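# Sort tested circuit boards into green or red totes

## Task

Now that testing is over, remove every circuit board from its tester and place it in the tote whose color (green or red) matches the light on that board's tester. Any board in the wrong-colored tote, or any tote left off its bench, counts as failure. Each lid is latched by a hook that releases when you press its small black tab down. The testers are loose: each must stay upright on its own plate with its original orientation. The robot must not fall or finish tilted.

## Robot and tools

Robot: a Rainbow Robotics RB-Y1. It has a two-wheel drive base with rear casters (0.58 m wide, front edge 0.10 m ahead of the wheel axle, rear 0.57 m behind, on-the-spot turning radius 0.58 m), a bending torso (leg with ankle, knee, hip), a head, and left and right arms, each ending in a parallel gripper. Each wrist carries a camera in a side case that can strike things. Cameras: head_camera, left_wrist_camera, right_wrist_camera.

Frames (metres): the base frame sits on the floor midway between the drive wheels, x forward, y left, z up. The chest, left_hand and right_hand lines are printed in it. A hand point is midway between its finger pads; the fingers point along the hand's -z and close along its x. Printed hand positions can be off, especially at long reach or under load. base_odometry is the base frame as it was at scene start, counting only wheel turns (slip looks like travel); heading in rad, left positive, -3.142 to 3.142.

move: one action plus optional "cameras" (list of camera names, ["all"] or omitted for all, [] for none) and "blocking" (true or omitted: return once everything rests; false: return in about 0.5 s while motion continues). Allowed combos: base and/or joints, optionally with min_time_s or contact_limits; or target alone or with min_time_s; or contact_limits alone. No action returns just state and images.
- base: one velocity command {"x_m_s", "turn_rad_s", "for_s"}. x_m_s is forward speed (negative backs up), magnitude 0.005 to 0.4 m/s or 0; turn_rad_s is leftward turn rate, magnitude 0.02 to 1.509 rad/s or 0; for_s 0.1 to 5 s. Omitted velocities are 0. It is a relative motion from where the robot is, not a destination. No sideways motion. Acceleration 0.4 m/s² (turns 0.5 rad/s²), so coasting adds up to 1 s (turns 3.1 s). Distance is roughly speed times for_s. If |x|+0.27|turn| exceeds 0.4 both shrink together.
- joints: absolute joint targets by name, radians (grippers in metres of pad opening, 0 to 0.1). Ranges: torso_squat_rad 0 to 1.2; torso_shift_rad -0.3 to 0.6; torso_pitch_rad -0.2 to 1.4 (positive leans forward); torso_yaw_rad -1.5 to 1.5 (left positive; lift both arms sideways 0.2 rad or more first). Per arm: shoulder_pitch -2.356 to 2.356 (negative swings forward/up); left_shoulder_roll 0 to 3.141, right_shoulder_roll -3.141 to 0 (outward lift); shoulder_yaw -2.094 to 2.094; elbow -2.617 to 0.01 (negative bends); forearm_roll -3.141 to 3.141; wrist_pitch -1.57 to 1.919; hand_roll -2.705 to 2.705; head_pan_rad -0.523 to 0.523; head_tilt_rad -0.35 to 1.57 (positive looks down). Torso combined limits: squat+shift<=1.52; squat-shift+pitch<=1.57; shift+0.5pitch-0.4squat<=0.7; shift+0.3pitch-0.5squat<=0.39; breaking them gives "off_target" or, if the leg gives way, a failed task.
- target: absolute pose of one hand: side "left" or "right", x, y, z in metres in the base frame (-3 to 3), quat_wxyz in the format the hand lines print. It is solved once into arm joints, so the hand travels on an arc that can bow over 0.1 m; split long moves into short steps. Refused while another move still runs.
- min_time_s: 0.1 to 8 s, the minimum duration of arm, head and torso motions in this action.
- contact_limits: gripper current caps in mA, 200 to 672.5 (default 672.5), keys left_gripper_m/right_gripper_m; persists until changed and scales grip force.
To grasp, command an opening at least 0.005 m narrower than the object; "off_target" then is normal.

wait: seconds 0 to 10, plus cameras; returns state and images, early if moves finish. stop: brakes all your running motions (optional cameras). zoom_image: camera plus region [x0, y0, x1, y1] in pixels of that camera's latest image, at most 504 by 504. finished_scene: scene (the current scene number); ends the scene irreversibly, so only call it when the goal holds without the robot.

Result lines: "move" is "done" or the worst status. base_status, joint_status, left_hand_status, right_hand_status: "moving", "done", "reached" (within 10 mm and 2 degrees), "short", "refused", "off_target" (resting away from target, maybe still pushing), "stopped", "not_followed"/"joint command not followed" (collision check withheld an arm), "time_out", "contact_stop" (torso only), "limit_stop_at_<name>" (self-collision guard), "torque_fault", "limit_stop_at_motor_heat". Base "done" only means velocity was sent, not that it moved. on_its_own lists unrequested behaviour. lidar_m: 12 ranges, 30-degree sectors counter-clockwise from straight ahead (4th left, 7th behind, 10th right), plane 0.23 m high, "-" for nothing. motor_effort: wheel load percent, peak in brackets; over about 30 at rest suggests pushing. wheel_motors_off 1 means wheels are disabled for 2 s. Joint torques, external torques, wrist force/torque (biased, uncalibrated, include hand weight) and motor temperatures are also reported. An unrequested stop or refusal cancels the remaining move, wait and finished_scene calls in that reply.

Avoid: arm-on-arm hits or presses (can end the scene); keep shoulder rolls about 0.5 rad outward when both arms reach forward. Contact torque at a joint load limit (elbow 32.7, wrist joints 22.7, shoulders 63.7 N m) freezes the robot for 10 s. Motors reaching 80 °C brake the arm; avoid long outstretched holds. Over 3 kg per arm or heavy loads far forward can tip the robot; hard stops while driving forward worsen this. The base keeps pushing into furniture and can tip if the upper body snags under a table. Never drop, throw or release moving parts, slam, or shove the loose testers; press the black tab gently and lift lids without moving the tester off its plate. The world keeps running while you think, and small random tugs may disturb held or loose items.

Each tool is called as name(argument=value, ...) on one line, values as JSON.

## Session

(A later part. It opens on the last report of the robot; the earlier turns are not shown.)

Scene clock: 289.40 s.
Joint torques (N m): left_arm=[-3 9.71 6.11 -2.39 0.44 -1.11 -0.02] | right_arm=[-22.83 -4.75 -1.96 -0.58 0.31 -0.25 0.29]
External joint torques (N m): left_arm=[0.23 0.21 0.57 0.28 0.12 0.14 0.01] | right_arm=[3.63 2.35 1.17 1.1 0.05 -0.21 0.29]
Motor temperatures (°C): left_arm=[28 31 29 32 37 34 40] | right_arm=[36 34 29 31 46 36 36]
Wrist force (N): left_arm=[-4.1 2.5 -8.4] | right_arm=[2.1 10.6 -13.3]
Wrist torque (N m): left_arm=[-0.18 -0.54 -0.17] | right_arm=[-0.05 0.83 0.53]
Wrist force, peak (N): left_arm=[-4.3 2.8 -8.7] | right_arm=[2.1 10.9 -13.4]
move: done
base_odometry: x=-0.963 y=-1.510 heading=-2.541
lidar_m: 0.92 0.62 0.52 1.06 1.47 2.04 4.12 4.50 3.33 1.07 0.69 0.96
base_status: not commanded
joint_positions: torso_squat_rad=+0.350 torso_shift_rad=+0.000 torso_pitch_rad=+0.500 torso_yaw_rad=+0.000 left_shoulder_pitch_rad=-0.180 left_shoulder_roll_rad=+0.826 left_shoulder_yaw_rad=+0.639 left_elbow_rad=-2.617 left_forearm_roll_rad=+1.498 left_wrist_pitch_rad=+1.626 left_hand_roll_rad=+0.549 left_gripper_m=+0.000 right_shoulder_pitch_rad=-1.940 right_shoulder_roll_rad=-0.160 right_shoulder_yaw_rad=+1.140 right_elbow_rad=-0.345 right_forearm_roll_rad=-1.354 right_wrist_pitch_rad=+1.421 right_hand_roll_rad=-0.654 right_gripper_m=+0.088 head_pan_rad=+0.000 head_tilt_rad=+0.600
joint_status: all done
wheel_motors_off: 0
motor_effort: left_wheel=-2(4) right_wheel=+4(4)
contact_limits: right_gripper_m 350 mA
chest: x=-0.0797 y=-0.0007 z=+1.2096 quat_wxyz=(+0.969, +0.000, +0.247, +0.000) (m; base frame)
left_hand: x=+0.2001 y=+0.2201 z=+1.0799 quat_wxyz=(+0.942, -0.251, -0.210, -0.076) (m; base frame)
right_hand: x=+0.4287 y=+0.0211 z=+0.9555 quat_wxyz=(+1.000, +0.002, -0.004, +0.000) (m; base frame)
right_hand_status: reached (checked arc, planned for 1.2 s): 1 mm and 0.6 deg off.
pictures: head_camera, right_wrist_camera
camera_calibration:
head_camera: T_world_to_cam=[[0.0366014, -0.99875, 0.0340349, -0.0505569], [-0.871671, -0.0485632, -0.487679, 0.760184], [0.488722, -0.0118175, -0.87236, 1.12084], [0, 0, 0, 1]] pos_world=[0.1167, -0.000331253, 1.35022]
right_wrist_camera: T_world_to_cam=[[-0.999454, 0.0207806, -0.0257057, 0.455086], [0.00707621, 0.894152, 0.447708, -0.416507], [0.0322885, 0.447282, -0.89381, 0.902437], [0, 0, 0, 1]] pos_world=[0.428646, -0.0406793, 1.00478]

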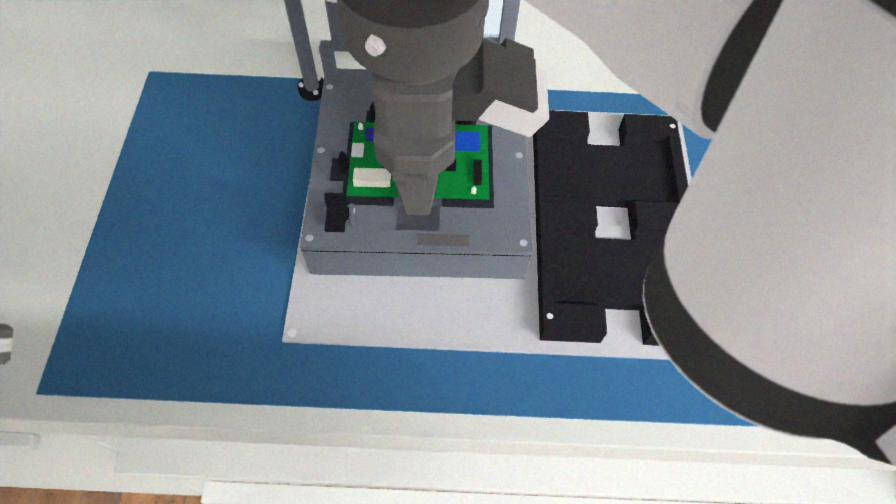

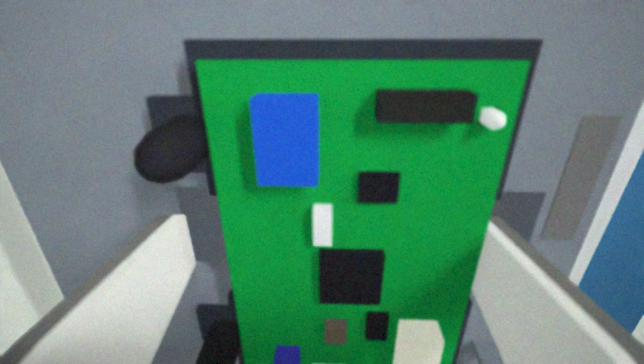

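move(target={"side":"right","x":0.4235,"y":0.0235,"z":0.955,"quat_wxyz":[1,0,0,0]}, min_time_s=1, cameras=["head_camera","right_wrist_camera"])

Scene clock: 294.10 s.
Joint torques (N m): left_arm=[-3.08 9.82 6.12 -2.39 0.38 -1.11 -0.05] | right_arm=[-22.5 -8.33 -2.05 -1.94 -0.21 0.3 -0.36]
External joint torques (N m): left_arm=[0.14 0.33 0.58 0.29 0.07 0.14 -0.02] | right_arm=[3.89 -1.29 1.28 -0.24 -0.47 0.32 -0.36]
Motor temperatures (°C): left_arm=[28 31 29 32 37 34 40] | right_arm=[36 34 29 31 46 35 36]
Wrist force (N): left_arm=[-4.2 2.8 -8.1] | right_arm=[1.9 10.8 -12.9]
Wrist torque (N m): left_arm=[-0.23 -0.54 -0.19] | right_arm=[-0.08 0.82 0.52]
Wrist force, peak (N): left_arm=[-4.4 3.0 -8.7] | right_arm=[2.3 11.0 -13.4]
move: done
base_odometry: x=-0.963 y=-1.510 heading=-2.541
lidar_m: 0.92 0.61 0.52 1.07 1.47 2.03 4.12 4.51 3.32 1.07 0.69 0.96
base_status: not commanded
joint_positions: torso_squat_rad=+0.350 torso_shift_rad=+0.000 torso_pitch_rad=+0.500 torso_yaw_rad=+0.000 left_shoulder_pitch_rad=-0.180 left_shoulder_roll_rad=+0.826 left_shoulder_yaw_rad=+0.639 left_elbow_rad=-2.617 left_forearm_roll_rad=+1.498 left_wrist_pitch_rad=+1.626 left_hand_roll_rad=+0.549 left_gripper_m=+0.000 right_shoulder_pitch_rad=-1.937 right_shoulder_roll_rad=-0.162 right_shoulder_yaw_rad=+1.142 right_elbow_rad=-0.368 right_forearm_roll_rad=-1.354 right_wrist_pitch_rad=+1.435 right_hand_roll_rad=-0.673 right_gripper_m=+0.088 head_pan_rad=+0.000 head_tilt_rad=+0.600
joint_status: all done
wheel_motors_off: 0
motor_effort: left_wheel=-1(4) right_wheel=+4(4)
contact_limits: right_gripper_m 350 mA
chest: x=-0.0797 y=-0.0007 z=+1.2096 quat_wxyz=(+0.969, +0.000, +0.247, +0.000) (m; base frame)
left_hand: x=+0.2001 y=+0.2201 z=+1.0799 quat_wxyz=(+0.942, -0.251, -0.210, -0.076) (m; base frame)
right_hand: x=+0.4238 y=+0.0239 z=+0.9553 quat_wxyz=(+1.000, -0.001, +0.001, +0.000) (m; base frame)
right_hand_status: reached (checked arc, planned for 1.0 s): 1 mm and 0.1 deg off.
pictures: head_camera, right_wrist_camera
camera_calibration:
head_camera: T_world_to_cam=[[0.0366016, -0.99875, 0.0340347, -0.0505567], [-0.871671, -0.0485632, -0.487679, 0.760184], [0.488722, -0.0118173, -0.87236, 1.12084], [0, 0, 0, 1]] pos_world=[0.1167, -0.000331209, 1.35022]
right_wrist_camera: T_world_to_cam=[[-0.999694, 0.0196593, -0.0149882, 0.439942], [0.0109853, 0.896415, 0.443079, -0.416113], [0.0221463, 0.442779, -0.896357, 0.908059], [0, 0, 0, 1]] pos_world=[0.424269, -0.0377083, 1.00491]

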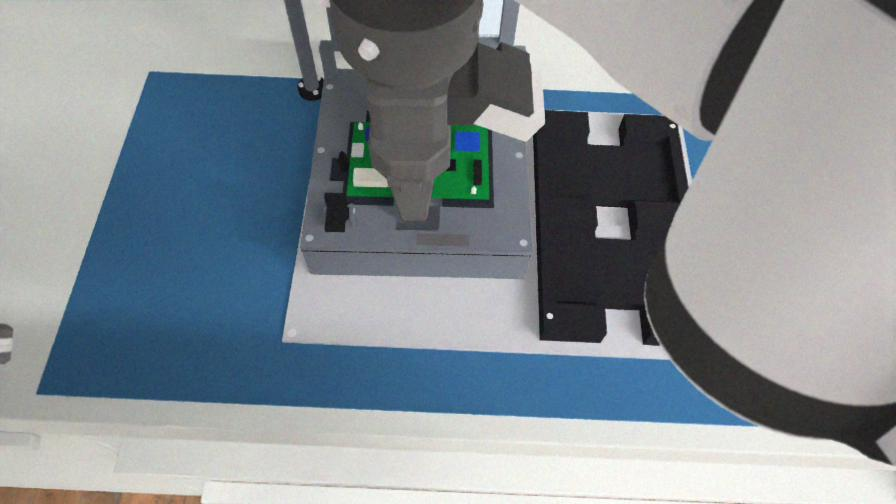

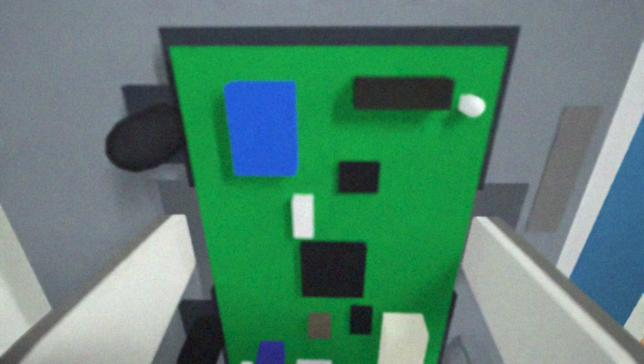

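move(target={"side":"right","x":0.4235,"y":0.0215,"z":0.936,"quat_wxyz":[1,0,0,0]}, min_time_s=1.5, cameras=["head_camera","right_wrist_camera"])

zoom_image(camera="head_camera", region=[280, 60, 560, 300])

Scene clock: 305.17 s.
Joint torques (N m): left_arm=[-3.08 9.75 5.98 -2.45 0.5 -1.17 -0.09] | right_arm=[-22.44 -4.35 -1.77 -0.42 0.37 -0.29 0.4]
External joint torques (N m): left_arm=[0.15 0.26 0.45 0.22 0.18 0.07 -0.06] | right_arm=[3.78 2.41 1.09 1.26 0.11 -0.26 0.4]
Motor temperatures (°C): left_arm=[28 31 29 32 37 34 40] | right_arm=[36 34 29 31 45 35 35]
Wrist force (N): left_arm=[-4.2 2.7 -8.3] | right_arm=[2.0 11.0 -13.1]
Wrist torque (N m): left_arm=[-0.22 -0.55 -0.19] | right_arm=[-0.08 0.81 0.52]
Wrist force, peak (N): left_arm=[-4.6 3.0 -8.6] | right_arm=[2.0 10.7 -13.7]
move: done
base_odometry: x=-0.963 y=-1.510 heading=-2.541
lidar_m: 0.92 0.61 0.52 1.07 1.48 2.03 4.11 4.52 3.33 1.07 0.70 0.96
base_status: not commanded
joint_positions: torso_squat_rad=+0.350 torso_shift_rad=+0.000 torso_pitch_rad=+0.500 torso_yaw_rad=+0.000 left_shoulder_pitch_rad=-0.180 left_shoulder_roll_rad=+0.826 left_shoulder_yaw_rad=+0.639 left_elbow_rad=-2.617 left_forearm_roll_rad=+1.498 left_wrist_pitch_rad=+1.626 left_hand_roll_rad=+0.549 left_gripper_m=+0.000 right_shoulder_pitch_rad=-1.911 right_shoulder_roll_rad=-0.135 right_shoulder_yaw_rad=+1.148 right_elbow_rad=-0.316 right_forearm_roll_rad=-1.347 right_wrist_pitch_rad=+1.388 right_hand_roll_rad=-0.644 right_gripper_m=+0.088 head_pan_rad=+0.000 head_tilt_rad=+0.600
joint_status: all done
wheel_motors_off: 0
motor_effort: left_wheel=-3(4) right_wheel=+2(5)
contact_limits: right_gripper_m 350 mA
chest: x=-0.0797 y=-0.0007 z=+1.2096 quat_wxyz=(+0.969, +0.000, +0.247, +0.000) (m; base frame)
left_hand: x=+0.2001 y=+0.2201 z=+1.0799 quat_wxyz=(+0.942, -0.251, -0.210, -0.076) (m; base frame)
right_hand: x=+0.4236 y=+0.0214 z=+0.9365 quat_wxyz=(+1.000, +0.001, -0.002, +0.000) (m; base frame)
right_hand_status: reached (checked arc, planned for 1.5 s): 1 mm and 0.3 deg off.
pictures: head_camera, right_wrist_camera
camera_calibration:
head_camera: T_world_to_cam=[[0.0366013, -0.99875, 0.0340347, -0.0505567], [-0.871672, -0.048563, -0.487679, 0.760184], [0.488722, -0.0118174, -0.87236, 1.12084], [0, 0, 0, 1]] pos_world=[0.1167, -0.000331329, 1.35022]
right_wrist_camera: T_world_to_cam=[[-0.999565, 0.0206181, -0.0211004, 0.445164], [0.00904701, 0.895003, 0.445969, -0.4074], [0.02808, 0.445584, -0.8948, 0.888279], [0, 0, 0, 1]] pos_world=[0.423713, -0.040357, 0.985913]

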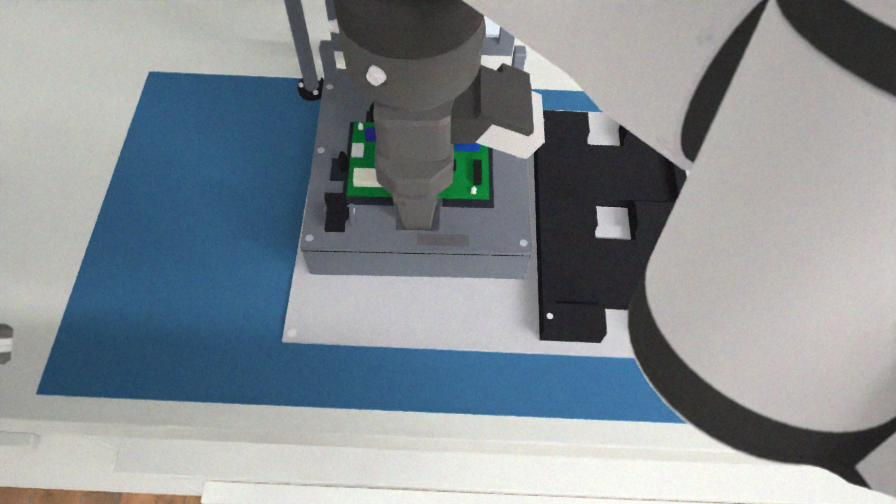

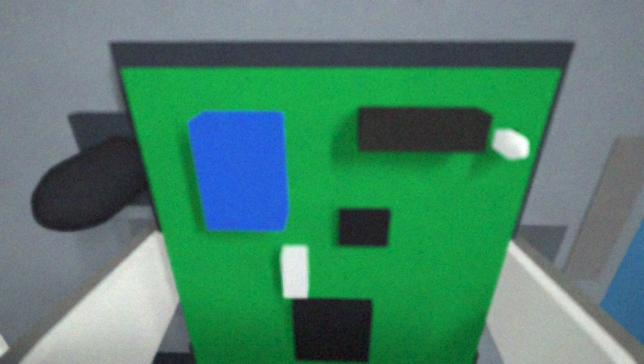

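Scaled by 1.800 from the camera's 896x504 image, which has a finer 1280x720 frame.

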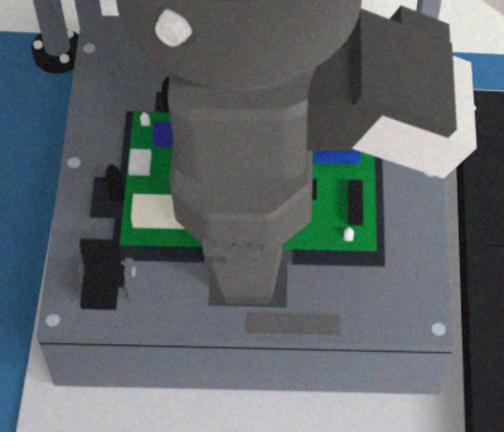

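move(contact_limits={"right_gripper_m":300}, joints={"right_gripper_m":0.06}, cameras=["right_wrist_camera"])

move(contact_limits={"right_gripper_m":580}, joints={"right_gripper_m":0.058}, cameras=[])

move(target={"side":"right","x":0.4235,"y":0.0215,"z":0.942,"quat_wxyz":[1,0,0,0]}, min_time_s=1.5, cameras=["right_wrist_camera"])

move(target={"side":"right","x":0.4235,"y":0.0215,"z":0.949,"quat_wxyz":[1,0,0,0]}, min_time_s=1.5, cameras=["head_camera","right_wrist_camera"])

zoom_image(camera="head_camera", region=[280, 60, 560, 300])

Scene clock: 314.20 s.
Joint torques (N m): left_arm=[-3.07 9.81 6.15 -2.38 0.39 -1.17 -0.06] | right_arm=[-24.21 -6.29 -1.65 -0.54 0.9 -2.01 0.28]
External joint torques (N m): left_arm=[0.16 0.31 0.61 0.29 0.08 0.07 -0.03] | right_arm=[2 0.46 1.2 1.14 0.65 -1.98 0.28]
Motor temperatures (°C): left_arm=[28 31 29 32 37 34 40] | right_arm=[36 34 29 31 45 35 35]
Wrist force (N): left_arm=[-4.3 2.7 -8.3] | right_arm=[-6.5 9.0 -11.6]
Wrist torque (N m): left_arm=[-0.20 -0.56 -0.17] | right_arm=[-0.07 0.85 0.62]
Wrist force, peak (N): left_arm=[-4.4 2.9 -8.6] | right_arm=[-5.5 9.5 -14.7]
move: off_target
base_odometry: x=-0.963 y=-1.510 heading=-2.541
lidar_m: 0.92 0.62 0.52 1.07 1.48 2.03 4.11 4.52 3.34 1.08 0.69 0.96
base_status: not commanded
joint_positions: torso_squat_rad=+0.350 torso_shift_rad=+0.000 torso_pitch_rad=+0.500 torso_yaw_rad=+0.000 left_shoulder_pitch_rad=-0.180 left_shoulder_roll_rad=+0.826 left_shoulder_yaw_rad=+0.639 left_elbow_rad=-2.617 left_forearm_roll_rad=+1.498 left_wrist_pitch_rad=+1.626 left_hand_roll_rad=+0.549 left_gripper_m=+0.000 right_shoulder_pitch_rad=-1.910 right_shoulder_roll_rad=-0.134 right_shoulder_yaw_rad=+1.148 right_elbow_rad=-0.316 right_forearm_roll_rad=-1.347 right_wrist_pitch_rad=+1.388 right_hand_roll_rad=-0.644 right_gripper_m=+0.071 head_pan_rad=+0.000 head_tilt_rad=+0.600
joint_status: right_gripper_m off_target (ended at +0.071, target +0.060)
wheel_motors_off: 0
motor_effort: left_wheel=-3(4) right_wheel=+2(4)
contact_limits: right_gripper_m 300 mA
chest: x=-0.0799 y=-0.0007 z=+1.2097 quat_wxyz=(+0.969, +0.000, +0.247, +0.000) (m; base frame)
left_hand: x=+0.2001 y=+0.2200 z=+1.0799 quat_wxyz=(+0.942, -0.251, -0.210, -0.077) (m; base frame)
right_hand: x=+0.4231 y=+0.0215 z=+0.9363 quat_wxyz=(+1.000, +0.001, -0.002, +0.000) (m; base frame)
pictures: right_wrist_camera
camera_calibration:
right_wrist_camera: T_world_to_cam=[[-0.99959, 0.0202938, -0.0201989, 0.443868], [0.00916423, 0.895093, 0.445786, -0.407274], [0.0271266, 0.445418, -0.894912, 0.888574], [0, 0, 0, 1]] pos_world=[0.423315, -0.0402466, 0.985718]

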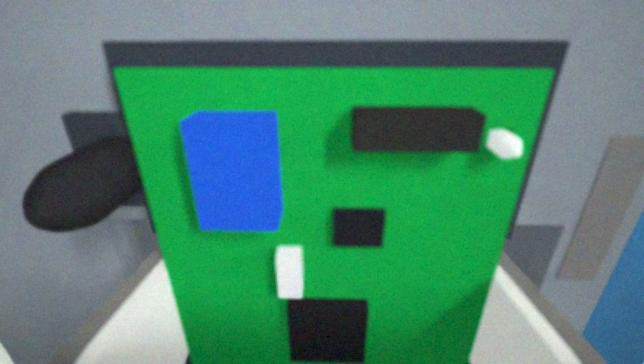

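Scene clock: 314.60 s.
Joint torques (N m): left_arm=[-3.04 9.7 5.87 -2.39 0.46 -1.2 -0.03] | right_arm=[-24.4 -6.12 -1.84 -0.57 0.77 -2.2 0.28]
External joint torques (N m): left_arm=[0.19 0.21 0.33 0.28 0.14 0.05 0] | right_arm=[1.82 0.62 1.01 1.12 0.52 -2.17 0.28]
Motor temperatures (°C): left_arm=[28 31 29 32 37 34 40] | right_arm=[36 34 29 31 45 35 35]
Wrist force (N): left_arm=[-4.3 2.6 -8.1] | right_arm=[-6.3 9.0 -9.6]
Wrist torque (N m): left_arm=[-0.20 -0.56 -0.17] | right_arm=[-0.08 0.87 0.59]
Wrist force, peak (N): left_arm=[-4.5 2.8 -8.4] | right_arm=[-6.0 8.9 -11.9]
move: off_target
base_odometry: x=-0.963 y=-1.510 heading=-2.541
lidar_m: 0.92 0.63 0.52 1.07 1.49 2.03 4.12 4.51 3.32 1.07 0.69 0.96
base_status: not commanded
joint_positions: torso_squat_rad=+0.350 torso_shift_rad=+0.000 torso_pitch_rad=+0.500 torso_yaw_rad=+0.000 left_shoulder_pitch_rad=-0.180 left_shoulder_roll_rad=+0.826 left_shoulder_yaw_rad=+0.639 left_elbow_rad=-2.617 left_forearm_roll_rad=+1.498 left_wrist_pitch_rad=+1.626 left_hand_roll_rad=+0.549 left_gripper_m=+0.000 right_shoulder_pitch_rad=-1.910 right_shoulder_roll_rad=-0.134 right_shoulder_yaw_rad=+1.148 right_elbow_rad=-0.316 right_forearm_roll_rad=-1.347 right_wrist_pitch_rad=+1.388 right_hand_roll_rad=-0.644 right_gripper_m=+0.070 head_pan_rad=+0.000 head_tilt_rad=+0.600
joint_status: right_gripper_m off_target (ended at +0.070, target +0.058)
wheel_motors_off: 0
motor_effort: left_wheel=-3(3) right_wheel=+3(4)
contact_limits: right_gripper_m 580 mA
chest: x=-0.0799 y=-0.0007 z=+1.2097 quat_wxyz=(+0.969, +0.000, +0.247, +0.000) (m; base frame)
left_hand: x=+0.2001 y=+0.2200 z=+1.0799 quat_wxyz=(+0.942, -0.251, -0.210, -0.077) (m; base frame)
right_hand: x=+0.4231 y=+0.0215 z=+0.9363 quat_wxyz=(+1.000, +0.001, -0.002, +0.000) (m; base frame)
pictures: none
No camera images: "cameras" was empty.

Scene clock: 316.43 s.
Joint torques (N m): left_arm=[-2.85 9.84 5.88 -2.46 0.43 -1.04 -0.06] | right_arm=[-28.85 -9.41 -4.66 -0.54 0.02 -1.33 0.22]
External joint torques (N m): left_arm=[0.38 0.35 0.34 0.21 0.12 0.2 -0.03] | right_arm=[-2.59 -2.57 -1.82 1.14 -0.23 -1.31 0.22]
Motor temperatures (°C): left_arm=[28 31 29 32 37 34 40] | right_arm=[36 34 29 31 45 35 35]
Wrist force (N): left_arm=[-4.3 2.7 -8.2] | right_arm=[-3.5 8.9 -17.3]
Wrist torque (N m): left_arm=[-0.21 -0.54 -0.18] | right_arm=[-0.17 0.90 0.75]
Wrist force, peak (N): left_arm=[-4.4 2.8 -8.6] | right_arm=[-4.4 9.1 -18.3]
move: done
base_odometry: x=-0.963 y=-1.510 heading=-2.541
lidar_m: 0.92 0.63 0.51 1.06 1.48 2.03 4.12 4.51 3.33 1.07 0.69 0.97
base_status: not commanded
joint_positions: torso_squat_rad=+0.350 torso_shift_rad=+0.000 torso_pitch_rad=+0.500 torso_yaw_rad=+0.000 left_shoulder_pitch_rad=-0.180 left_shoulder_roll_rad=+0.826 left_shoulder_yaw_rad=+0.639 left_elbow_rad=-2.617 left_forearm_roll_rad=+1.498 left_wrist_pitch_rad=+1.626 left_hand_roll_rad=+0.549 left_gripper_m=+0.000 right_shoulder_pitch_rad=-1.921 right_shoulder_roll_rad=-0.135 right_shoulder_yaw_rad=+1.146 right_elbow_rad=-0.314 right_forearm_roll_rad=-1.350 right_wrist_pitch_rad=+1.403 right_hand_roll_rad=-0.643 right_gripper_m=+0.070 head_pan_rad=+0.000 head_tilt_rad=+0.600
joint_status: all done
wheel_motors_off: 0
motor_effort: left_wheel=-2(4) right_wheel=+4(5)
contact_limits: right_gripper_m 580 mA
chest: x=-0.0798 y=-0.0007 z=+1.2096 quat_wxyz=(+0.969, +0.000, +0.247, +0.000) (m; base frame)
left_hand: x=+0.2001 y=+0.2200 z=+1.0799 quat_wxyz=(+0.942, -0.251, -0.210, -0.076) (m; base frame)
right_hand: x=+0.4230 y=+0.0216 z=+0.9414 quat_wxyz=(+1.000, +0.000, +0.000, +0.000) (m; base frame)
right_hand_status: reached (checked arc, planned for 1.5 s): 1 mm and 0.1 deg off.
pictures: right_wrist_camera
camera_calibration:
right_wrist_camera: T_world_to_cam=[[-0.999681, 0.0195232, -0.0160312, 0.440017], [0.0103858, 0.896125, 0.44368, -0.408263], [0.023028, 0.443372, -0.896042, 0.895904], [0, 0, 0, 1]] pos_world=[0.423486, -0.0399554, 0.99096]

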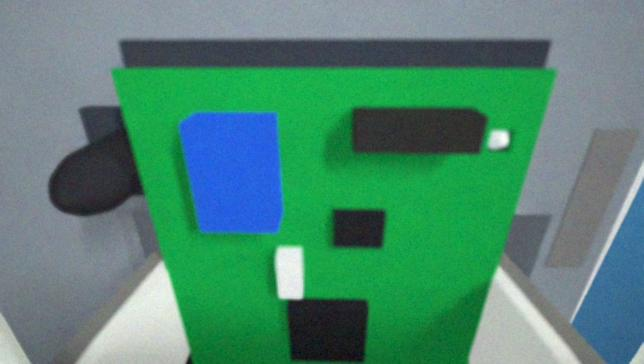

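Scene clock: 318.27 s.
Joint torques (N m): left_arm=[-2.83 9.94 5.94 -2.44 0.41 -1.15 -0.02] | right_arm=[-26.45 -8.67 -4.26 -1.7 -0.01 -0.1 -0.43]
External joint torques (N m): left_arm=[0.39 0.45 0.4 0.23 0.1 0.09 0] | right_arm=[-0.11 -1.71 -1.21 -0.02 -0.26 -0.08 -0.43]
Motor temperatures (°C): left_arm=[28 31 29 32 37 34 40] | right_arm=[36 34 28 31 45 35 35]
Wrist force (N): left_arm=[-4.2 2.9 -8.5] | right_arm=[0.3 10.7 -12.6]
Wrist torque (N m): left_arm=[-0.23 -0.55 -0.19] | right_arm=[-0.05 0.83 0.59]
Wrist force, peak (N): left_arm=[-4.5 2.9 -8.7] | right_arm=[-3.4 10.1 -18.0]
move: done
base_odometry: x=-0.963 y=-1.510 heading=-2.541
lidar_m: 0.92 0.62 0.52 1.07 1.48 2.03 4.12 4.52 3.33 1.08 0.69 0.96
base_status: not commanded
joint_positions: torso_squat_rad=+0.350 torso_shift_rad=+0.000 torso_pitch_rad=+0.500 torso_yaw_rad=+0.000 left_shoulder_pitch_rad=-0.180 left_shoulder_roll_rad=+0.826 left_shoulder_yaw_rad=+0.639 left_elbow_rad=-2.617 left_forearm_roll_rad=+1.498 left_wrist_pitch_rad=+1.626 left_hand_roll_rad=+0.549 left_gripper_m=+0.000 right_shoulder_pitch_rad=-1.930 right_shoulder_roll_rad=-0.149 right_shoulder_yaw_rad=+1.144 right_elbow_rad=-0.337 right_forearm_roll_rad=-1.353 right_wrist_pitch_rad=+1.421 right_hand_roll_rad=-0.654 right_gripper_m=+0.070 head_pan_rad=+0.000 head_tilt_rad=+0.600
joint_status: all done
wheel_motors_off: 0
motor_effort: left_wheel=-2(4) right_wheel=+3(5)
contact_limits: right_gripper_m 580 mA
chest: x=-0.0798 y=-0.0007 z=+1.2096 quat_wxyz=(+0.969, +0.000, +0.247, +0.000) (m; base frame)
left_hand: x=+0.2001 y=+0.2200 z=+1.0799 quat_wxyz=(+0.942, -0.251, -0.210, -0.076) (m; base frame)
right_hand: x=+0.4235 y=+0.0217 z=+0.9487 quat_wxyz=(+1.000, -0.001, +0.002, +0.000) (m; base frame)
right_hand_status: reached (checked arc, planned for 1.5 s): 0 mm and 0.2 deg off.
pictures: head_camera, right_wrist_camera
camera_calibration:
head_camera: T_world_to_cam=[[0.0365938, -0.99875, 0.0340345, -0.0505584], [-0.871625, -0.0485575, -0.487762, 0.760218], [0.488805, -0.0118163, -0.872313, 1.12084], [0, 0, 0, 1]] pos_world=[0.116601, -0.000336686, 1.35025]
right_wrist_camera: T_world_to_cam=[[-0.999715, 0.0195764, -0.0136511, 0.438392], [0.0115253, 0.896874, 0.442136, -0.410589], [0.0208987, 0.441852, -0.896844, 0.904078], [0, 0, 0, 1]] pos_world=[0.424106, -0.0398043, 0.998338]

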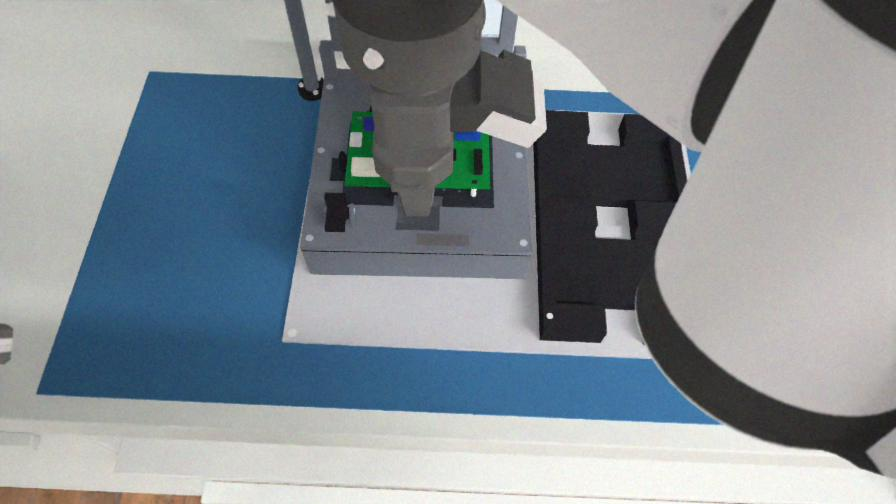

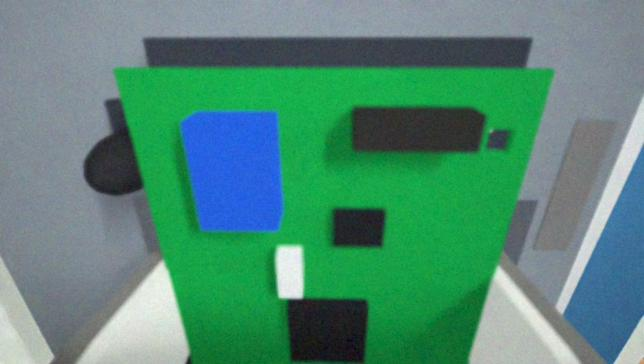

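Scaled by 1.800 from the camera's 896x504 image, which has a finer 1280x720 frame.

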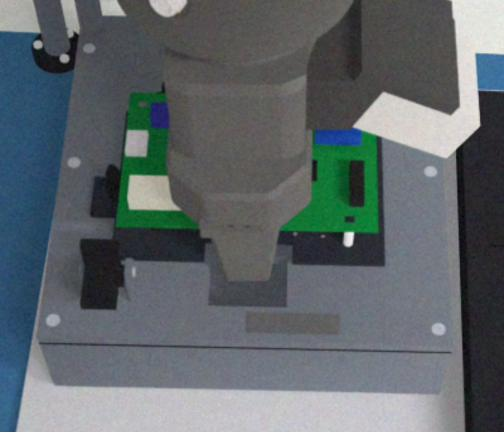

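move(target={"side":"right","x":0.4235,"y":0.0215,"z":0.965,"quat_wxyz":[1,0,0,0]}, min_time_s=1, cameras=[])

move(target={"side":"right","x":0.4235,"y":0.0215,"z":1.03,"quat_wxyz":[1,0,0,0]}, min_time_s=1.2, cameras=["head_camera"])

move(target={"side":"right","x":0.37,"y":-0.10,"z":1.12,"quat_wxyz":[0.9976,0,-0.07,0]}, min_time_s=1.5, cameras=[])

move(base={"x_m_s":-0.25,"for_s":2.9}, cameras=[])

move(target={"side":"right","x":0.30,"y":-0.20,"z":1.12,"quat_wxyz":[0.9976,0,-0.07,0]}, min_time_s=1.5, cameras=[])

move(base={"turn_rad_s":0.7,"for_s":4.35}, joints={"head_tilt_rad":0.0}, cameras=["head_camera"])

Scene clock: 335.43 s.
Joint torques (N m): left_arm=[-2.98 9.88 5.92 -2.36 0.43 -1.23 -0.07] | right_arm=[-25.83 -8.19 -4.79 -1.92 -0.28 0.12 -0.37]
External joint torques (N m): left_arm=[0.25 0.39 0.38 0.32 0.11 0.02 -0.04] | right_arm=[0.65 -0.99 -1.32 -0.23 -0.53 0.12 -0.37]
Motor temperatures (°C): left_arm=[28 31 29 32 37 34 40] | right_arm=[36 34 28 31 45 35 35]
Wrist force (N): left_arm=[-4.4 2.5 -8.3] | right_arm=[1.9 10.9 -13.3]
Wrist torque (N m): left_arm=[-0.16 -0.56 -0.18] | right_arm=[-0.06 0.80 0.53]
Wrist force, peak (N): left_arm=[-4.5 2.7 -8.6] | right_arm=[0.3 11.2 -14.4]
move: done
base_odometry: x=-0.963 y=-1.510 heading=-2.541
lidar_m: 0.92 0.62 0.52 1.06 1.48 2.03 4.11 4.51 3.33 1.07 0.69 0.96
base_status: not commanded
joint_positions: torso_squat_rad=+0.350 torso_shift_rad=+0.000 torso_pitch_rad=+0.500 torso_yaw_rad=+0.000 left_shoulder_pitch_rad=-0.180 left_shoulder_roll_rad=+0.826 left_shoulder_yaw_rad=+0.639 left_elbow_rad=-2.617 left_forearm_roll_rad=+1.498 left_wrist_pitch_rad=+1.626 left_hand_roll_rad=+0.549 left_gripper_m=+0.000 right_shoulder_pitch_rad=-1.950 right_shoulder_roll_rad=-0.176 right_shoulder_yaw_rad=+1.138 right_elbow_rad=-0.383 right_forearm_roll_rad=-1.359 right_wrist_pitch_rad=+1.462 right_hand_roll_rad=-0.677 right_gripper_m=+0.070 head_pan_rad=+0.000 head_tilt_rad=+0.600
joint_status: all done
wheel_motors_off: 0
motor_effort: left_wheel=-2(3) right_wheel=+3(5)
contact_limits: right_gripper_m 580 mA
chest: x=-0.0798 y=-0.0007 z=+1.2096 quat_wxyz=(+0.969, +0.000, +0.247, +0.000) (m; base frame)
left_hand: x=+0.2001 y=+0.2200 z=+1.0799 quat_wxyz=(+0.942, -0.251, -0.210, -0.076) (m; base frame)
right_hand: x=+0.4240 y=+0.0217 z=+0.9644 quat_wxyz=(+1.000, -0.003, +0.004, +0.000) (m; base frame)
right_hand_status: reached (checked arc, planned for 1.0 s): 1 mm and 0.6 deg off.
pictures: none
No camera images: "cameras" was empty.

Scene clock: 336.97 s.
Joint torques (N m): left_arm=[-3.07 9.97 5.81 -2.39 0.4 -1.12 -0.08] | right_arm=[-25.43 -8.49 -6.46 -1.93 -0.28 0.14 -0.28]
External joint torques (N m): left_arm=[0.15 0.48 0.27 0.28 0.09 0.13 -0.05] | right_arm=[1.31 -0.6 -0.96 -0.25 -0.52 0.15 -0.28]
Motor temperatures (°C): left_arm=[28 31 29 32 37 34 40] | right_arm=[37 34 28 31 45 35 35]
Wrist force (N): left_arm=[-4.1 2.8 -8.5] | right_arm=[2.2 11.0 -13.5]
Wrist torque (N m): left_arm=[-0.21 -0.54 -0.19] | right_arm=[-0.11 0.84 0.52]
Wrist force, peak (N): left_arm=[-4.6 2.8 -8.5] | right_arm=[2.3 10.8 -14.1]
move: done
base_odometry: x=-0.963 y=-1.510 heading=-2.541
lidar_m: 0.92 0.61 0.51 1.06 1.48 2.03 4.12 4.51 3.33 1.08 0.70 0.96
base_status: not commanded
joint_positions: torso_squat_rad=+0.350 torso_shift_rad=+0.000 torso_pitch_rad=+0.500 torso_yaw_rad=+0.000 left_shoulder_pitch_rad=-0.180 left_shoulder_roll_rad=+0.826 left_shoulder_yaw_rad=+0.639 left_elbow_rad=-2.617 left_forearm_roll_rad=+1.498 left_wrist_pitch_rad=+1.626 left_hand_roll_rad=+0.549 left_gripper_m=+0.000 right_shoulder_pitch_rad=-2.018 right_shoulder_roll_rad=-0.308 right_shoulder_yaw_rad=+1.107 right_elbow_rad=-0.616 right_forearm_roll_rad=-1.390 right_wrist_pitch_rad=+1.598 right_hand_roll_rad=-0.794 right_gripper_m=+0.070 head_pan_rad=+0.000 head_tilt_rad=+0.600
joint_status: all done
wheel_motors_off: 0
motor_effort: left_wheel=-2(3) right_wheel=+3(5)
contact_limits: right_gripper_m 580 mA
chest: x=-0.0798 y=-0.0007 z=+1.2096 quat_wxyz=(+0.969, +0.000, +0.247, +0.000) (m; base frame)
left_hand: x=+0.2001 y=+0.2200 z=+1.0799 quat_wxyz=(+0.942, -0.251, -0.210, -0.076) (m; base frame)
right_hand: x=+0.4233 y=+0.0215 z=+1.0300 quat_wxyz=(+1.000, -0.001, +0.003, +0.000) (m; base frame)
right_hand_status: reached (checked arc, planned for 1.2 s): 0 mm and 0.3 deg off.
pictures: head_camera
camera_calibration:
head_camera: T_world_to_cam=[[0.036595, -0.998751, 0.0340326, -0.0505574], [-0.871645, -0.0485572, -0.487727, 0.760204], [0.48877, -0.011816, -0.872333, 1.12084], [0, 0, 0, 1]] pos_world=[0.116644, -0.000337019, 1.35024]

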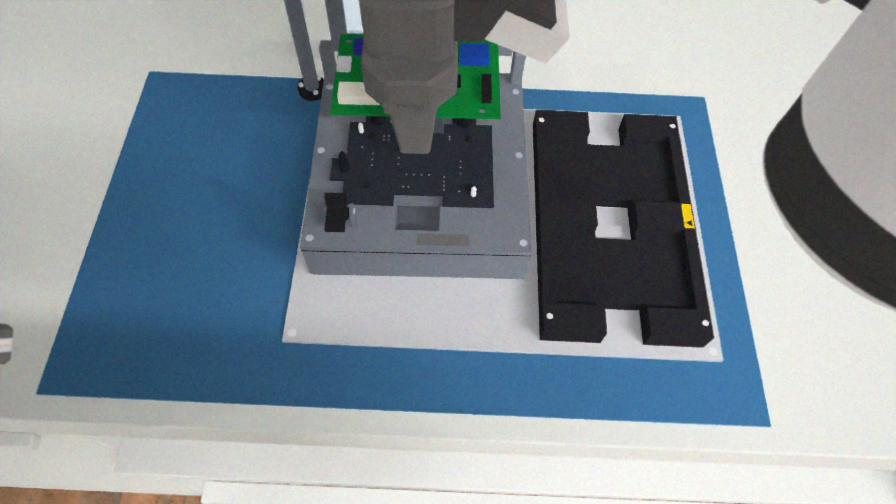

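Scene clock: 338.80 s.
Joint torques (N m): left_arm=[-3.1 9.96 6.07 -2.38 0.39 -1.13 -0.1] | right_arm=[-19.19 -6.17 -11.23 0.07 0.02 -0.14 0.06]
External joint torques (N m): left_arm=[0.12 0.47 0.53 0.29 0.08 0.12 -0.07] | right_arm=[2.68 1.27 -0.47 -0.26 -0.47 -0.02 0.05]
Motor temperatures (°C): left_arm=[28 31 29 32 37 34 40] | right_arm=[37 34 28 31 45 35 35]
Wrist force (N): left_arm=[-4.1 2.8 -8.5] | right_arm=[1.2 10.8 -13.6]
Wrist torque (N m): left_arm=[-0.20 -0.53 -0.18] | right_arm=[-0.06 0.80 0.53]
Wrist force, peak (N): left_arm=[-4.3 2.8 -8.7] | right_arm=[2.0 11.6 -14.0]
move: done
base_odometry: x=-0.963 y=-1.510 heading=-2.541
lidar_m: 0.92 0.61 0.52 1.07 1.48 2.03 4.12 4.51 3.33 1.08 0.68 0.96
base_status: not commanded
joint_positions: torso_squat_rad=+0.350 torso_shift_rad=+0.000 torso_pitch_rad=+0.500 torso_yaw_rad=+0.000 left_shoulder_pitch_rad=-0.180 left_shoulder_roll_rad=+0.826 left_shoulder_yaw_rad=+0.639 left_elbow_rad=-2.617 left_forearm_roll_rad=+1.498 left_wrist_pitch_rad=+1.626 left_hand_roll_rad=+0.549 left_gripper_m=+0.000 right_shoulder_pitch_rad=-1.936 right_shoulder_roll_rad=-0.992 right_shoulder_yaw_rad=+1.047 right_elbow_rad=-1.665 right_forearm_roll_rad=-1.516 right_wrist_pitch_rad=+1.697 right_hand_roll_rad=-1.171 right_gripper_m=+0.070 head_pan_rad=+0.000 head_tilt_rad=+0.600
joint_status: all done
wheel_motors_off: 0
motor_effort: left_wheel=-2(4) right_wheel=+2(5)
contact_limits: right_gripper_m 580 mA
chest: x=-0.0798 y=-0.0008 z=+1.2096 quat_wxyz=(+0.969, +0.000, +0.247, +0.000) (m; base frame)
left_hand: x=+0.2001 y=+0.2200 z=+1.0799 quat_wxyz=(+0.942, -0.251, -0.210, -0.077) (m; base frame)
right_hand: x=+0.3700 y=-0.1000 z=+1.1204 quat_wxyz=(+0.998, +0.000, -0.069, +0.000) (m; base frame)
right_hand_status: reached (checked arc, planned for 1.5 s): 0 mm and 0.1 deg off.
pictures: none
No camera images: "cameras" was empty.

Scene clock: 342.90 s.
Joint torques (N m): left_arm=[-2.91 9.74 5.94 -2.38 0.46 -1.11 -0.07] | right_arm=[-19.66 -6.07 -10.83 0.29 0.14 -0.23 0.08]
External joint torques (N m): left_arm=[0.31 0.24 0.4 0.29 0.15 0.13 -0.04] | right_arm=[2.22 1.38 -0.08 -0.04 -0.36 -0.11 0.07]
Motor temperatures (°C): left_arm=[28 31 29 32 37 34 40] | right_arm=[36 34 29 31 45 35 35]
Wrist force (N): left_arm=[-4.2 2.7 -8.6] | right_arm=[1.4 10.8 -13.8]
Wrist torque (N m): left_arm=[-0.19 -0.54 -0.18] | right_arm=[-0.04 0.82 0.54]
Wrist force, peak (N): left_arm=[-4.5 2.9 -8.6] | right_arm=[1.3 11.2 -13.9]
move: done
base_odometry: x=-0.364 y=-1.101 heading=-2.541
lidar_m: 1.65 1.09 1.42 1.42 1.49 2.04 3.39 3.53 3.33 3.21 1.38 1.16
base_status: done (sent for 2.9 of 2.9 s)
joint_positions: torso_squat_rad=+0.350 torso_shift_rad=+0.000 torso_pitch_rad=+0.500 torso_yaw_rad=+0.000 left_shoulder_pitch_rad=-0.180 left_shoulder_roll_rad=+0.826 left_shoulder_yaw_rad=+0.639 left_elbow_rad=-2.617 left_forearm_roll_rad=+1.498 left_wrist_pitch_rad=+1.626 left_hand_roll_rad=+0.549 left_gripper_m=+0.000 right_shoulder_pitch_rad=-1.936 right_shoulder_roll_rad=-0.992 right_shoulder_yaw_rad=+1.047 right_elbow_rad=-1.665 right_forearm_roll_rad=-1.516 right_wrist_pitch_rad=+1.697 right_hand_roll_rad=-1.171 right_gripper_m=+0.070 head_pan_rad=+0.000 head_tilt_rad=+0.600
joint_status: not commanded
wheel_motors_off: 0
motor_effort: left_wheel=-1(21) right_wheel=+5(29)
contact_limits: right_gripper_m 580 mA
chest: x=-0.0797 y=-0.0008 z=+1.2096 quat_wxyz=(+0.969, +0.000, +0.247, +0.000) (m; base frame)
left_hand: x=+0.2002 y=+0.2200 z=+1.0799 quat_wxyz=(+0.942, -0.251, -0.210, -0.077) (m; base frame)
right_hand: x=+0.3700 y=-0.1000 z=+1.1203 quat_wxyz=(+0.998, +0.000, -0.069, +0.000) (m; base frame)
pictures: none
No camera images: "cameras" was empty.

Scene clock: 344.73 s.
Joint torques (N m): left_arm=[-3.43 9.7 5.92 -2.43 0.44 -1.1 0] | right_arm=[-13.37 -8.15 -10.96 1.18 0.11 -0.31 -0.36]
External joint torques (N m): left_arm=[-0.21 0.21 0.38 0.24 0.13 0.15 0.03] | right_arm=[2.38 -0.17 -0.7 -0.42 -0.4 -0.21 -0.37]
Motor temperatures (°C): left_arm=[28 31 29 32 37 34 40] | right_arm=[36 34 29 31 45 35 35]
Wrist force (N): left_arm=[-4.3 2.8 -8.5] | right_arm=[1.0 10.9 -13.4]
Wrist torque (N m): left_arm=[-0.23 -0.57 -0.18] | right_arm=[-0.07 0.77 0.52]
Wrist force, peak (N): left_arm=[-4.4 2.7 -8.7] | right_arm=[1.4 10.9 -14.1]
move: done
base_odometry: x=-0.364 y=-1.101 heading=-2.541
lidar_m: 1.65 1.09 1.42 1.42 1.48 2.03 3.40 3.53 3.33 3.21 1.38 1.16
base_status: not commanded
joint_positions: torso_squat_rad=+0.350 torso_shift_rad=+0.000 torso_pitch_rad=+0.500 torso_yaw_rad=+0.000 left_shoulder_pitch_rad=-0.180 left_shoulder_roll_rad=+0.826 left_shoulder_yaw_rad=+0.639 left_elbow_rad=-2.617 left_forearm_roll_rad=+1.498 left_wrist_pitch_rad=+1.626 left_hand_roll_rad=+0.549 left_gripper_m=+0.000 right_shoulder_pitch_rad=-1.766 right_shoulder_roll_rad=-1.434 right_shoulder_yaw_rad=+0.957 right_elbow_rad=-2.106 right_forearm_roll_rad=-1.637 right_wrist_pitch_rad=+1.618 right_hand_roll_rad=-1.179 right_gripper_m=+0.070 head_pan_rad=+0.000 head_tilt_rad=+0.600
joint_status: all done
wheel_motors_off: 0
motor_effort: left_wheel=-1(3) right_wheel=+5(6)
contact_limits: right_gripper_m 580 mA
chest: x=-0.0797 y=-0.0007 z=+1.2096 quat_wxyz=(+0.969, +0.000, +0.247, +0.000) (m; base frame)
left_hand: x=+0.2002 y=+0.2200 z=+1.0799 quat_wxyz=(+0.942, -0.251, -0.210, -0.077) (m; base frame)
right_hand: x=+0.3000 y=-0.1998 z=+1.1204 quat_wxyz=(+0.998, -0.003, -0.070, +0.000) (m; base frame)
right_hand_status: reached (checked arc, planned for 1.5 s): 0 mm and 0.3 deg off.
pictures: none
No camera images: "cameras" was empty.

Scene clock: 350.83 s.
Joint torques (N m): left_arm=[-2.89 9.88 6.11 -2.37 0.38 -1.11 0.04] | right_arm=[-13.35 -8.04 -10.93 1.19 0.07 -0.35 -0.36]
External joint torques (N m): left_arm=[0.33 0.38 0.57 0.3 0.07 0.14 0.07] | right_arm=[2.41 -0.07 -0.67 -0.41 -0.43 -0.25 -0.37]
Motor temperatures (°C): left_arm=[28 31 29 32 37 34 40] | right_arm=[36 34 29 31 45 35 35]
Wrist force (N): left_arm=[-4.2 2.8 -8.6] | right_arm=[1.4 11.1 -13.5]
Wrist torque (N m): left_arm=[-0.21 -0.54 -0.18] | right_arm=[-0.11 0.82 0.52]
Wrist force, peak (N): left_arm=[-4.3 2.8 -8.8] | right_arm=[1.1 11.1 -13.8]
move: done
base_odometry: x=-0.364 y=-1.101 heading=+0.515
lidar_m: 3.39 3.43 3.42 3.20 1.41 1.16 1.65 1.11 1.32 1.43 1.46 1.88
base_status: done (sent for 4.37 of 4.37 s)
joint_positions: torso_squat_rad=+0.350 torso_shift_rad=+0.000 torso_pitch_rad=+0.500 torso_yaw_rad=+0.000 left_shoulder_pitch_rad=-0.180 left_shoulder_roll_rad=+0.826 left_shoulder_yaw_rad=+0.639 left_elbow_rad=-2.617 left_forearm_roll_rad=+1.498 left_wrist_pitch_rad=+1.626 left_hand_roll_rad=+0.549 left_gripper_m=+0.000 right_shoulder_pitch_rad=-1.766 right_shoulder_roll_rad=-1.434 right_shoulder_yaw_rad=+0.957 right_elbow_rad=-2.106 right_forearm_roll_rad=-1.637 right_wrist_pitch_rad=+1.618 right_hand_roll_rad=-1.179 right_gripper_m=+0.070 head_pan_rad=+0.000 head_tilt_rad=+0.000
joint_status: all done
wheel_motors_off: 0
motor_effort: left_wheel=+3(23) right_wheel=+1(24)
contact_limits: right_gripper_m 580 mA
chest: x=-0.0797 y=-0.0007 z=+1.2096 quat_wxyz=(+0.969, +0.000, +0.247, +0.000) (m; base frame)
left_hand: x=+0.2002 y=+0.2200 z=+1.0799 quat_wxyz=(+0.942, -0.251, -0.210, -0.077) (m; base frame)
right_hand: x=+0.3000 y=-0.1998 z=+1.1204 quat_wxyz=(+0.998, -0.003, -0.070, +0.000) (m; base frame)
pictures: head_camera
camera_calibration:
head_camera: T_world_to_cam=[[0.0104393, -0.998761, 0.048647, -0.0697458], [-0.444132, -0.0482188, -0.894663, 1.30451], [0.895901, -0.012266, -0.444085, 0.517661], [0, 0, 0, 1]] pos_world=[0.116329, -0.000407953, 1.40037]

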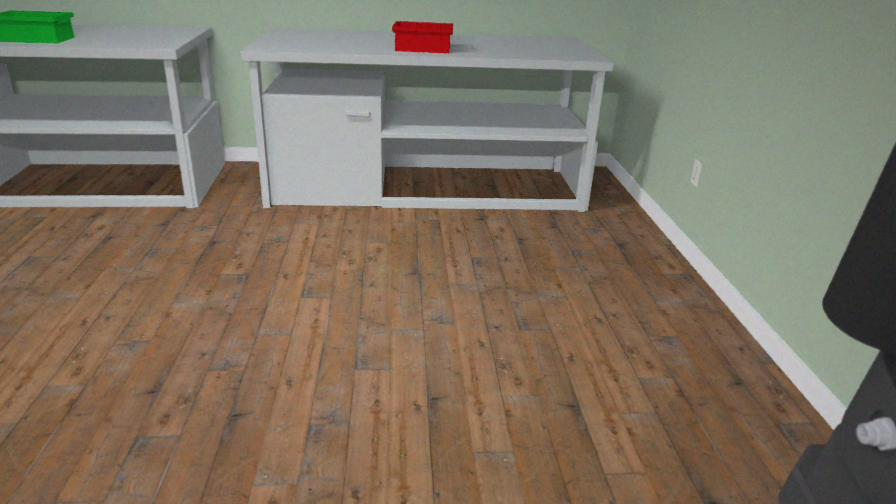

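move(base={"x_m_s":0.4,"for_s":4.9}, cameras=[])

move(base={"x_m_s":0.25,"for_s":1.1}, cameras=[])

move(base={"turn_rad_s":0.2,"for_s":0.52}, cameras=["head_camera"])

Scene clock: 366.00 s.
Joint torques (N m): left_arm=[-3.1 9.76 5.93 -2.34 0.38 -1.14 0.06] | right_arm=[-13.91 -7.93 -10.06 1.37 0.14 -0.41 -0.37]
External joint torques (N m): left_arm=[0.12 0.26 0.39 0.33 0.07 0.11 0.09] | right_arm=[1.84 0.05 0.2 -0.23 -0.37 -0.31 -0.38]
Motor temperatures (°C): left_arm=[28 31 29 32 37 34 40] | right_arm=[36 34 29 31 45 35 35]
Wrist force (N): left_arm=[-4.5 2.7 -8.3] | right_arm=[1.0 11.1 -13.5]
Wrist torque (N m): left_arm=[-0.22 -0.59 -0.19] | right_arm=[-0.09 0.76 0.53]
Wrist force, peak (N): left_arm=[-4.4 2.9 -8.7] | right_arm=[1.8 11.1 -13.8]
move: done
base_odometry: x=+1.341 y=-0.135 heading=+0.515
lidar_m: 1.46 1.46 1.85 3.35 3.43 3.11 2.98 1.97 1.36 1.26 1.28 1.64
base_status: done (sent for 4.9 of 4.9 s)
joint_positions: torso_squat_rad=+0.350 torso_shift_rad=+0.000 torso_pitch_rad=+0.500 torso_yaw_rad=+0.000 left_shoulder_pitch_rad=-0.180 left_shoulder_roll_rad=+0.826 left_shoulder_yaw_rad=+0.639 left_elbow_rad=-2.617 left_forearm_roll_rad=+1.498 left_wrist_pitch_rad=+1.626 left_hand_roll_rad=+0.549 left_gripper_m=+0.000 right_shoulder_pitch_rad=-1.766 right_shoulder_roll_rad=-1.434 right_shoulder_yaw_rad=+0.957 right_elbow_rad=-2.106 right_forearm_roll_rad=-1.637 right_wrist_pitch_rad=+1.618 right_hand_roll_rad=-1.179 right_gripper_m=+0.070 head_pan_rad=+0.000 head_tilt_rad=+0.000
joint_status: not commanded
wheel_motors_off: 0
motor_effort: left_wheel=+1(28) right_wheel=-1(30)
contact_limits: right_gripper_m 580 mA
chest: x=-0.0797 y=-0.0007 z=+1.2096 quat_wxyz=(+0.969, +0.000, +0.247, +0.000) (m; base frame)
left_hand: x=+0.2002 y=+0.2200 z=+1.0798 quat_wxyz=(+0.942, -0.251, -0.210, -0.076) (m; base frame)
right_hand: x=+0.3000 y=-0.1998 z=+1.1204 quat_wxyz=(+0.998, -0.003, -0.070, +0.000) (m; base frame)
pictures: none
No camera images: "cameras" was empty.

Scene clock: 368.17 s.
Joint torques (N m): left_arm=[-3.19 9.67 5.97 -2.4 0.57 -1.13 -0.05] | right_arm=[-13.86 -8.06 -10.2 1.58 0.09 -0.23 -0.39]
External joint torques (N m): left_arm=[0.03 0.18 0.43 0.27 0.25 0.12 -0.02] | right_arm=[1.89 -0.08 0.06 -0.02 -0.42 -0.13 -0.4]
Motor temperatures (°C): left_arm=[28 31 29 32 37 34 40] | right_arm=[36 34 29 31 45 35 35]
Wrist force (N): left_arm=[-4.2 2.9 -8.5] | right_arm=[0.9 10.8 -13.7]
Wrist torque (N m): left_arm=[-0.21 -0.55 -0.19] | right_arm=[-0.07 0.75 0.55]
Wrist force, peak (N): left_arm=[-4.8 2.6 -8.5] | right_arm=[1.4 11.0 -14.1]
move: done
base_odometry: x=+1.581 y=+0.000 heading=+0.515
lidar_m: 1.46 1.20 1.67 3.17 3.45 3.37 3.25 1.94 1.32 1.24 1.25 1.40
base_status: done (sent for 1.1 of 1.1 s)
joint_positions: torso_squat_rad=+0.350 torso_shift_rad=+0.000 torso_pitch_rad=+0.500 torso_yaw_rad=+0.000 left_shoulder_pitch_rad=-0.180 left_shoulder_roll_rad=+0.826 left_shoulder_yaw_rad=+0.639 left_elbow_rad=-2.617 left_forearm_roll_rad=+1.498 left_wrist_pitch_rad=+1.626 left_hand_roll_rad=+0.549 left_gripper_m=+0.000 right_shoulder_pitch_rad=-1.766 right_shoulder_roll_rad=-1.434 right_shoulder_yaw_rad=+0.957 right_elbow_rad=-2.106 right_forearm_roll_rad=-1.637 right_wrist_pitch_rad=+1.618 right_hand_roll_rad=-1.179 right_gripper_m=+0.070 head_pan_rad=+0.000 head_tilt_rad=+0.000
joint_status: not commanded
wheel_motors_off: 0
motor_effort: left_wheel=-1(26) right_wheel=-3(20)
contact_limits: right_gripper_m 580 mA
chest: x=-0.0797 y=-0.0007 z=+1.2096 quat_wxyz=(+0.969, +0.000, +0.247, +0.000) (m; base frame)
left_hand: x=+0.2002 y=+0.2200 z=+1.0798 quat_wxyz=(+0.942, -0.251, -0.210, -0.076) (m; base frame)
right_hand: x=+0.3000 y=-0.1998 z=+1.1203 quat_wxyz=(+0.998, -0.003, -0.070, +0.000) (m; base frame)
pictures: none
No camera images: "cameras" was empty.

Scene clock: 369.43 s.
Joint torques (N m): left_arm=[-3.19 9.61 5.91 -2.39 0.47 -1.19 0.06] | right_arm=[-14.06 -8.11 -9.92 1.47 0.16 -0.29 -0.33]
External joint torques (N m): left_arm=[0.03 0.12 0.37 0.28 0.16 0.06 0.09] | right_arm=[1.69 -0.13 0.34 -0.13 -0.34 -0.19 -0.33]
Motor temperatures (°C): left_arm=[28 31 29 32 37 34 40] | right_arm=[36 34 29 31 45 35 35]
Wrist force (N): left_arm=[-4.4 2.6 -8.5] | right_arm=[1.0 10.6 -13.1]
Wrist torque (N m): left_arm=[-0.20 -0.57 -0.18] | right_arm=[-0.04 0.77 0.54]
Wrist force, peak (N): left_arm=[-4.7 2.5 -8.7] | right_arm=[1.4 11.4 -13.8]
move: done
base_odometry: x=+1.581 y=+0.001 heading=+0.621
lidar_m: 1.19 1.21 1.66 3.37 3.54 3.31 3.25 1.73 1.28 1.24 1.29 1.40
base_status: done (sent for 0.53 of 0.53 s)
joint_positions: torso_squat_rad=+0.350 torso_shift_rad=+0.000 torso_pitch_rad=+0.500 torso_yaw_rad=+0.000 left_shoulder_pitch_rad=-0.180 left_shoulder_roll_rad=+0.826 left_shoulder_yaw_rad=+0.639 left_elbow_rad=-2.617 left_forearm_roll_rad=+1.498 left_wrist_pitch_rad=+1.626 left_hand_roll_rad=+0.549 left_gripper_m=+0.000 right_shoulder_pitch_rad=-1.766 right_shoulder_roll_rad=-1.434 right_shoulder_yaw_rad=+0.957 right_elbow_rad=-2.106 right_forearm_roll_rad=-1.637 right_wrist_pitch_rad=+1.618 right_hand_roll_rad=-1.179 right_gripper_m=+0.070 head_pan_rad=+0.000 head_tilt_rad=+0.000
joint_status: not commanded
wheel_motors_off: 0
motor_effort: left_wheel=-4(27) right_wheel=+0(24)
contact_limits: right_gripper_m 580 mA
chest: x=-0.0797 y=-0.0007 z=+1.2096 quat_wxyz=(+0.969, +0.000, +0.247, +0.000) (m; base frame)
left_hand: x=+0.2002 y=+0.2200 z=+1.0798 quat_wxyz=(+0.942, -0.251, -0.210, -0.076) (m; base frame)
right_hand: x=+0.3000 y=-0.1997 z=+1.1203 quat_wxyz=(+0.998, -0.003, -0.070, +0.000) (m; base frame)
pictures: head_camera
camera_calibration:
head_camera: T_world_to_cam=[[0.010446, -0.998761, 0.0486575, -0.0697527], [-0.44419, -0.0482304, -0.894633, 1.30447], [0.895872, -0.0122678, -0.444144, 0.517697], [0, 0, 0, 1]] pos_world=[0.116372, -0.000400099, 1.40035]

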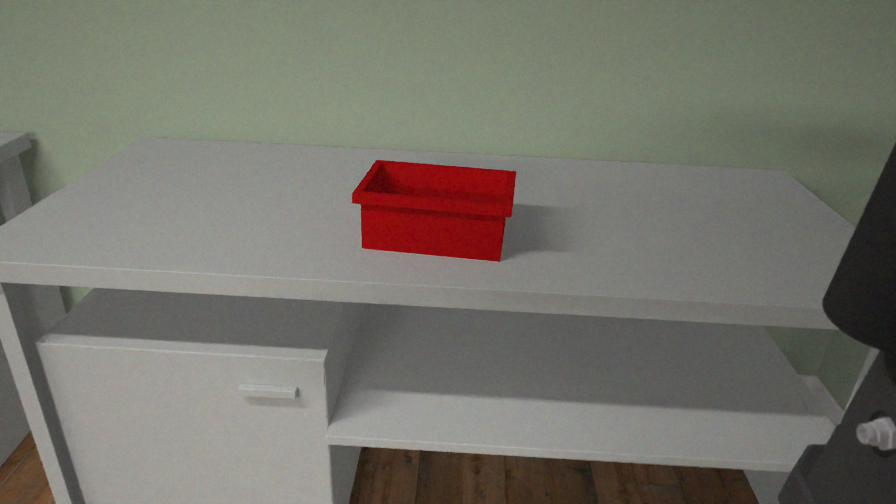

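move(base={"x_m_s":0.25,"for_s":3.3}, joints={"head_tilt_rad":0.6}, cameras=["head_camera"])

Scene clock: 386.20 s.
Joint torques (N m): left_arm=[-3.18 9.63 6.02 -2.38 0.47 -1.13 -0.01] | right_arm=[-13.79 -7.89 -10.01 1.42 0.09 -0.23 -0.31]
External joint torques (N m): left_arm=[0.05 0.13 0.48 0.29 0.15 0.12 0.02] | right_arm=[1.96 0.1 0.25 -0.18 -0.41 -0.13 -0.31]
Motor temperatures (°C): left_arm=[28 31 29 32 37 34 40] | right_arm=[36 34 29 31 45 35 35]
Wrist force (N): left_arm=[-4.2 2.7 -8.5] | right_arm=[1.2 10.7 -13.4]
Wrist torque (N m): left_arm=[-0.20 -0.53 -0.18] | right_arm=[-0.06 0.77 0.54]
Wrist force, peak (N): left_arm=[-4.3 2.8 -8.9] | right_arm=[1.3 11.0 -14.0]
move: done
base_odometry: x=+2.252 y=+0.481 heading=+0.622
lidar_m: 0.85 0.41 0.49 1.27 3.52 4.15 4.06 1.76 1.30 1.25 0.91 1.01
base_status: done (sent for 3.3 of 3.3 s)
joint_positions: torso_squat_rad=+0.350 torso_shift_rad=+0.000 torso_pitch_rad=+0.500 torso_yaw_rad=+0.000 left_shoulder_pitch_rad=-0.180 left_shoulder_roll_rad=+0.826 left_shoulder_yaw_rad=+0.639 left_elbow_rad=-2.617 left_forearm_roll_rad=+1.498 left_wrist_pitch_rad=+1.626 left_hand_roll_rad=+0.549 left_gripper_m=+0.000 right_shoulder_pitch_rad=-1.766 right_shoulder_roll_rad=-1.434 right_shoulder_yaw_rad=+0.957 right_elbow_rad=-2.106 right_forearm_roll_rad=-1.637 right_wrist_pitch_rad=+1.618 right_hand_roll_rad=-1.179 right_gripper_m=+0.070 head_pan_rad=+0.000 head_tilt_rad=+0.600
joint_status: all done
wheel_motors_off: 0
motor_effort: left_wheel=-1(31) right_wheel=-2(26)
contact_limits: right_gripper_m 580 mA
chest: x=-0.0797 y=-0.0007 z=+1.2096 quat_wxyz=(+0.969, +0.000, +0.247, +0.000) (m; base frame)
left_hand: x=+0.2002 y=+0.2200 z=+1.0798 quat_wxyz=(+0.942, -0.251, -0.210, -0.076) (m; base frame)
right_hand: x=+0.3000 y=-0.1998 z=+1.1203 quat_wxyz=(+0.998, -0.003, -0.070, +0.000) (m; base frame)
pictures: head_camera
camera_calibration:
head_camera: T_world_to_cam=[[0.0365744, -0.998751, 0.0340286, -0.0505702], [-0.871714, -0.0485356, -0.487605, 0.760125], [0.488648, -0.0118294, -0.872401, 1.12085], [0, 0, 0, 1]] pos_world=[0.116758, -0.000355005, 1.35019]

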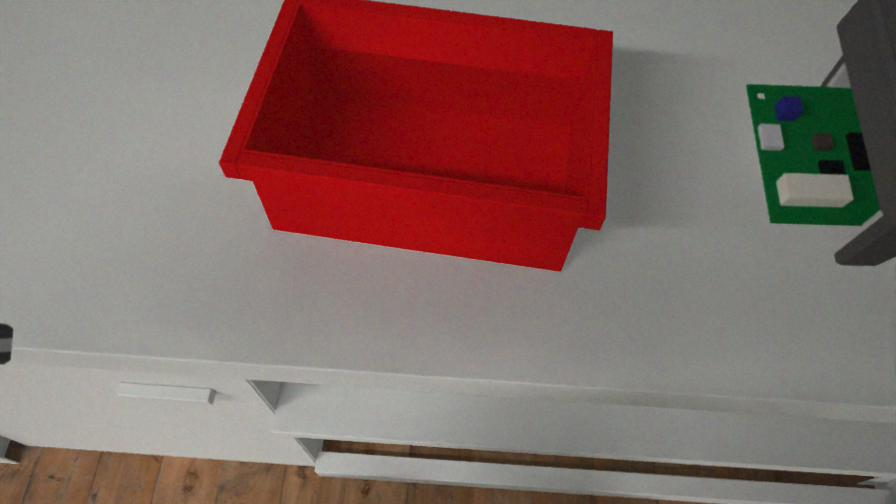

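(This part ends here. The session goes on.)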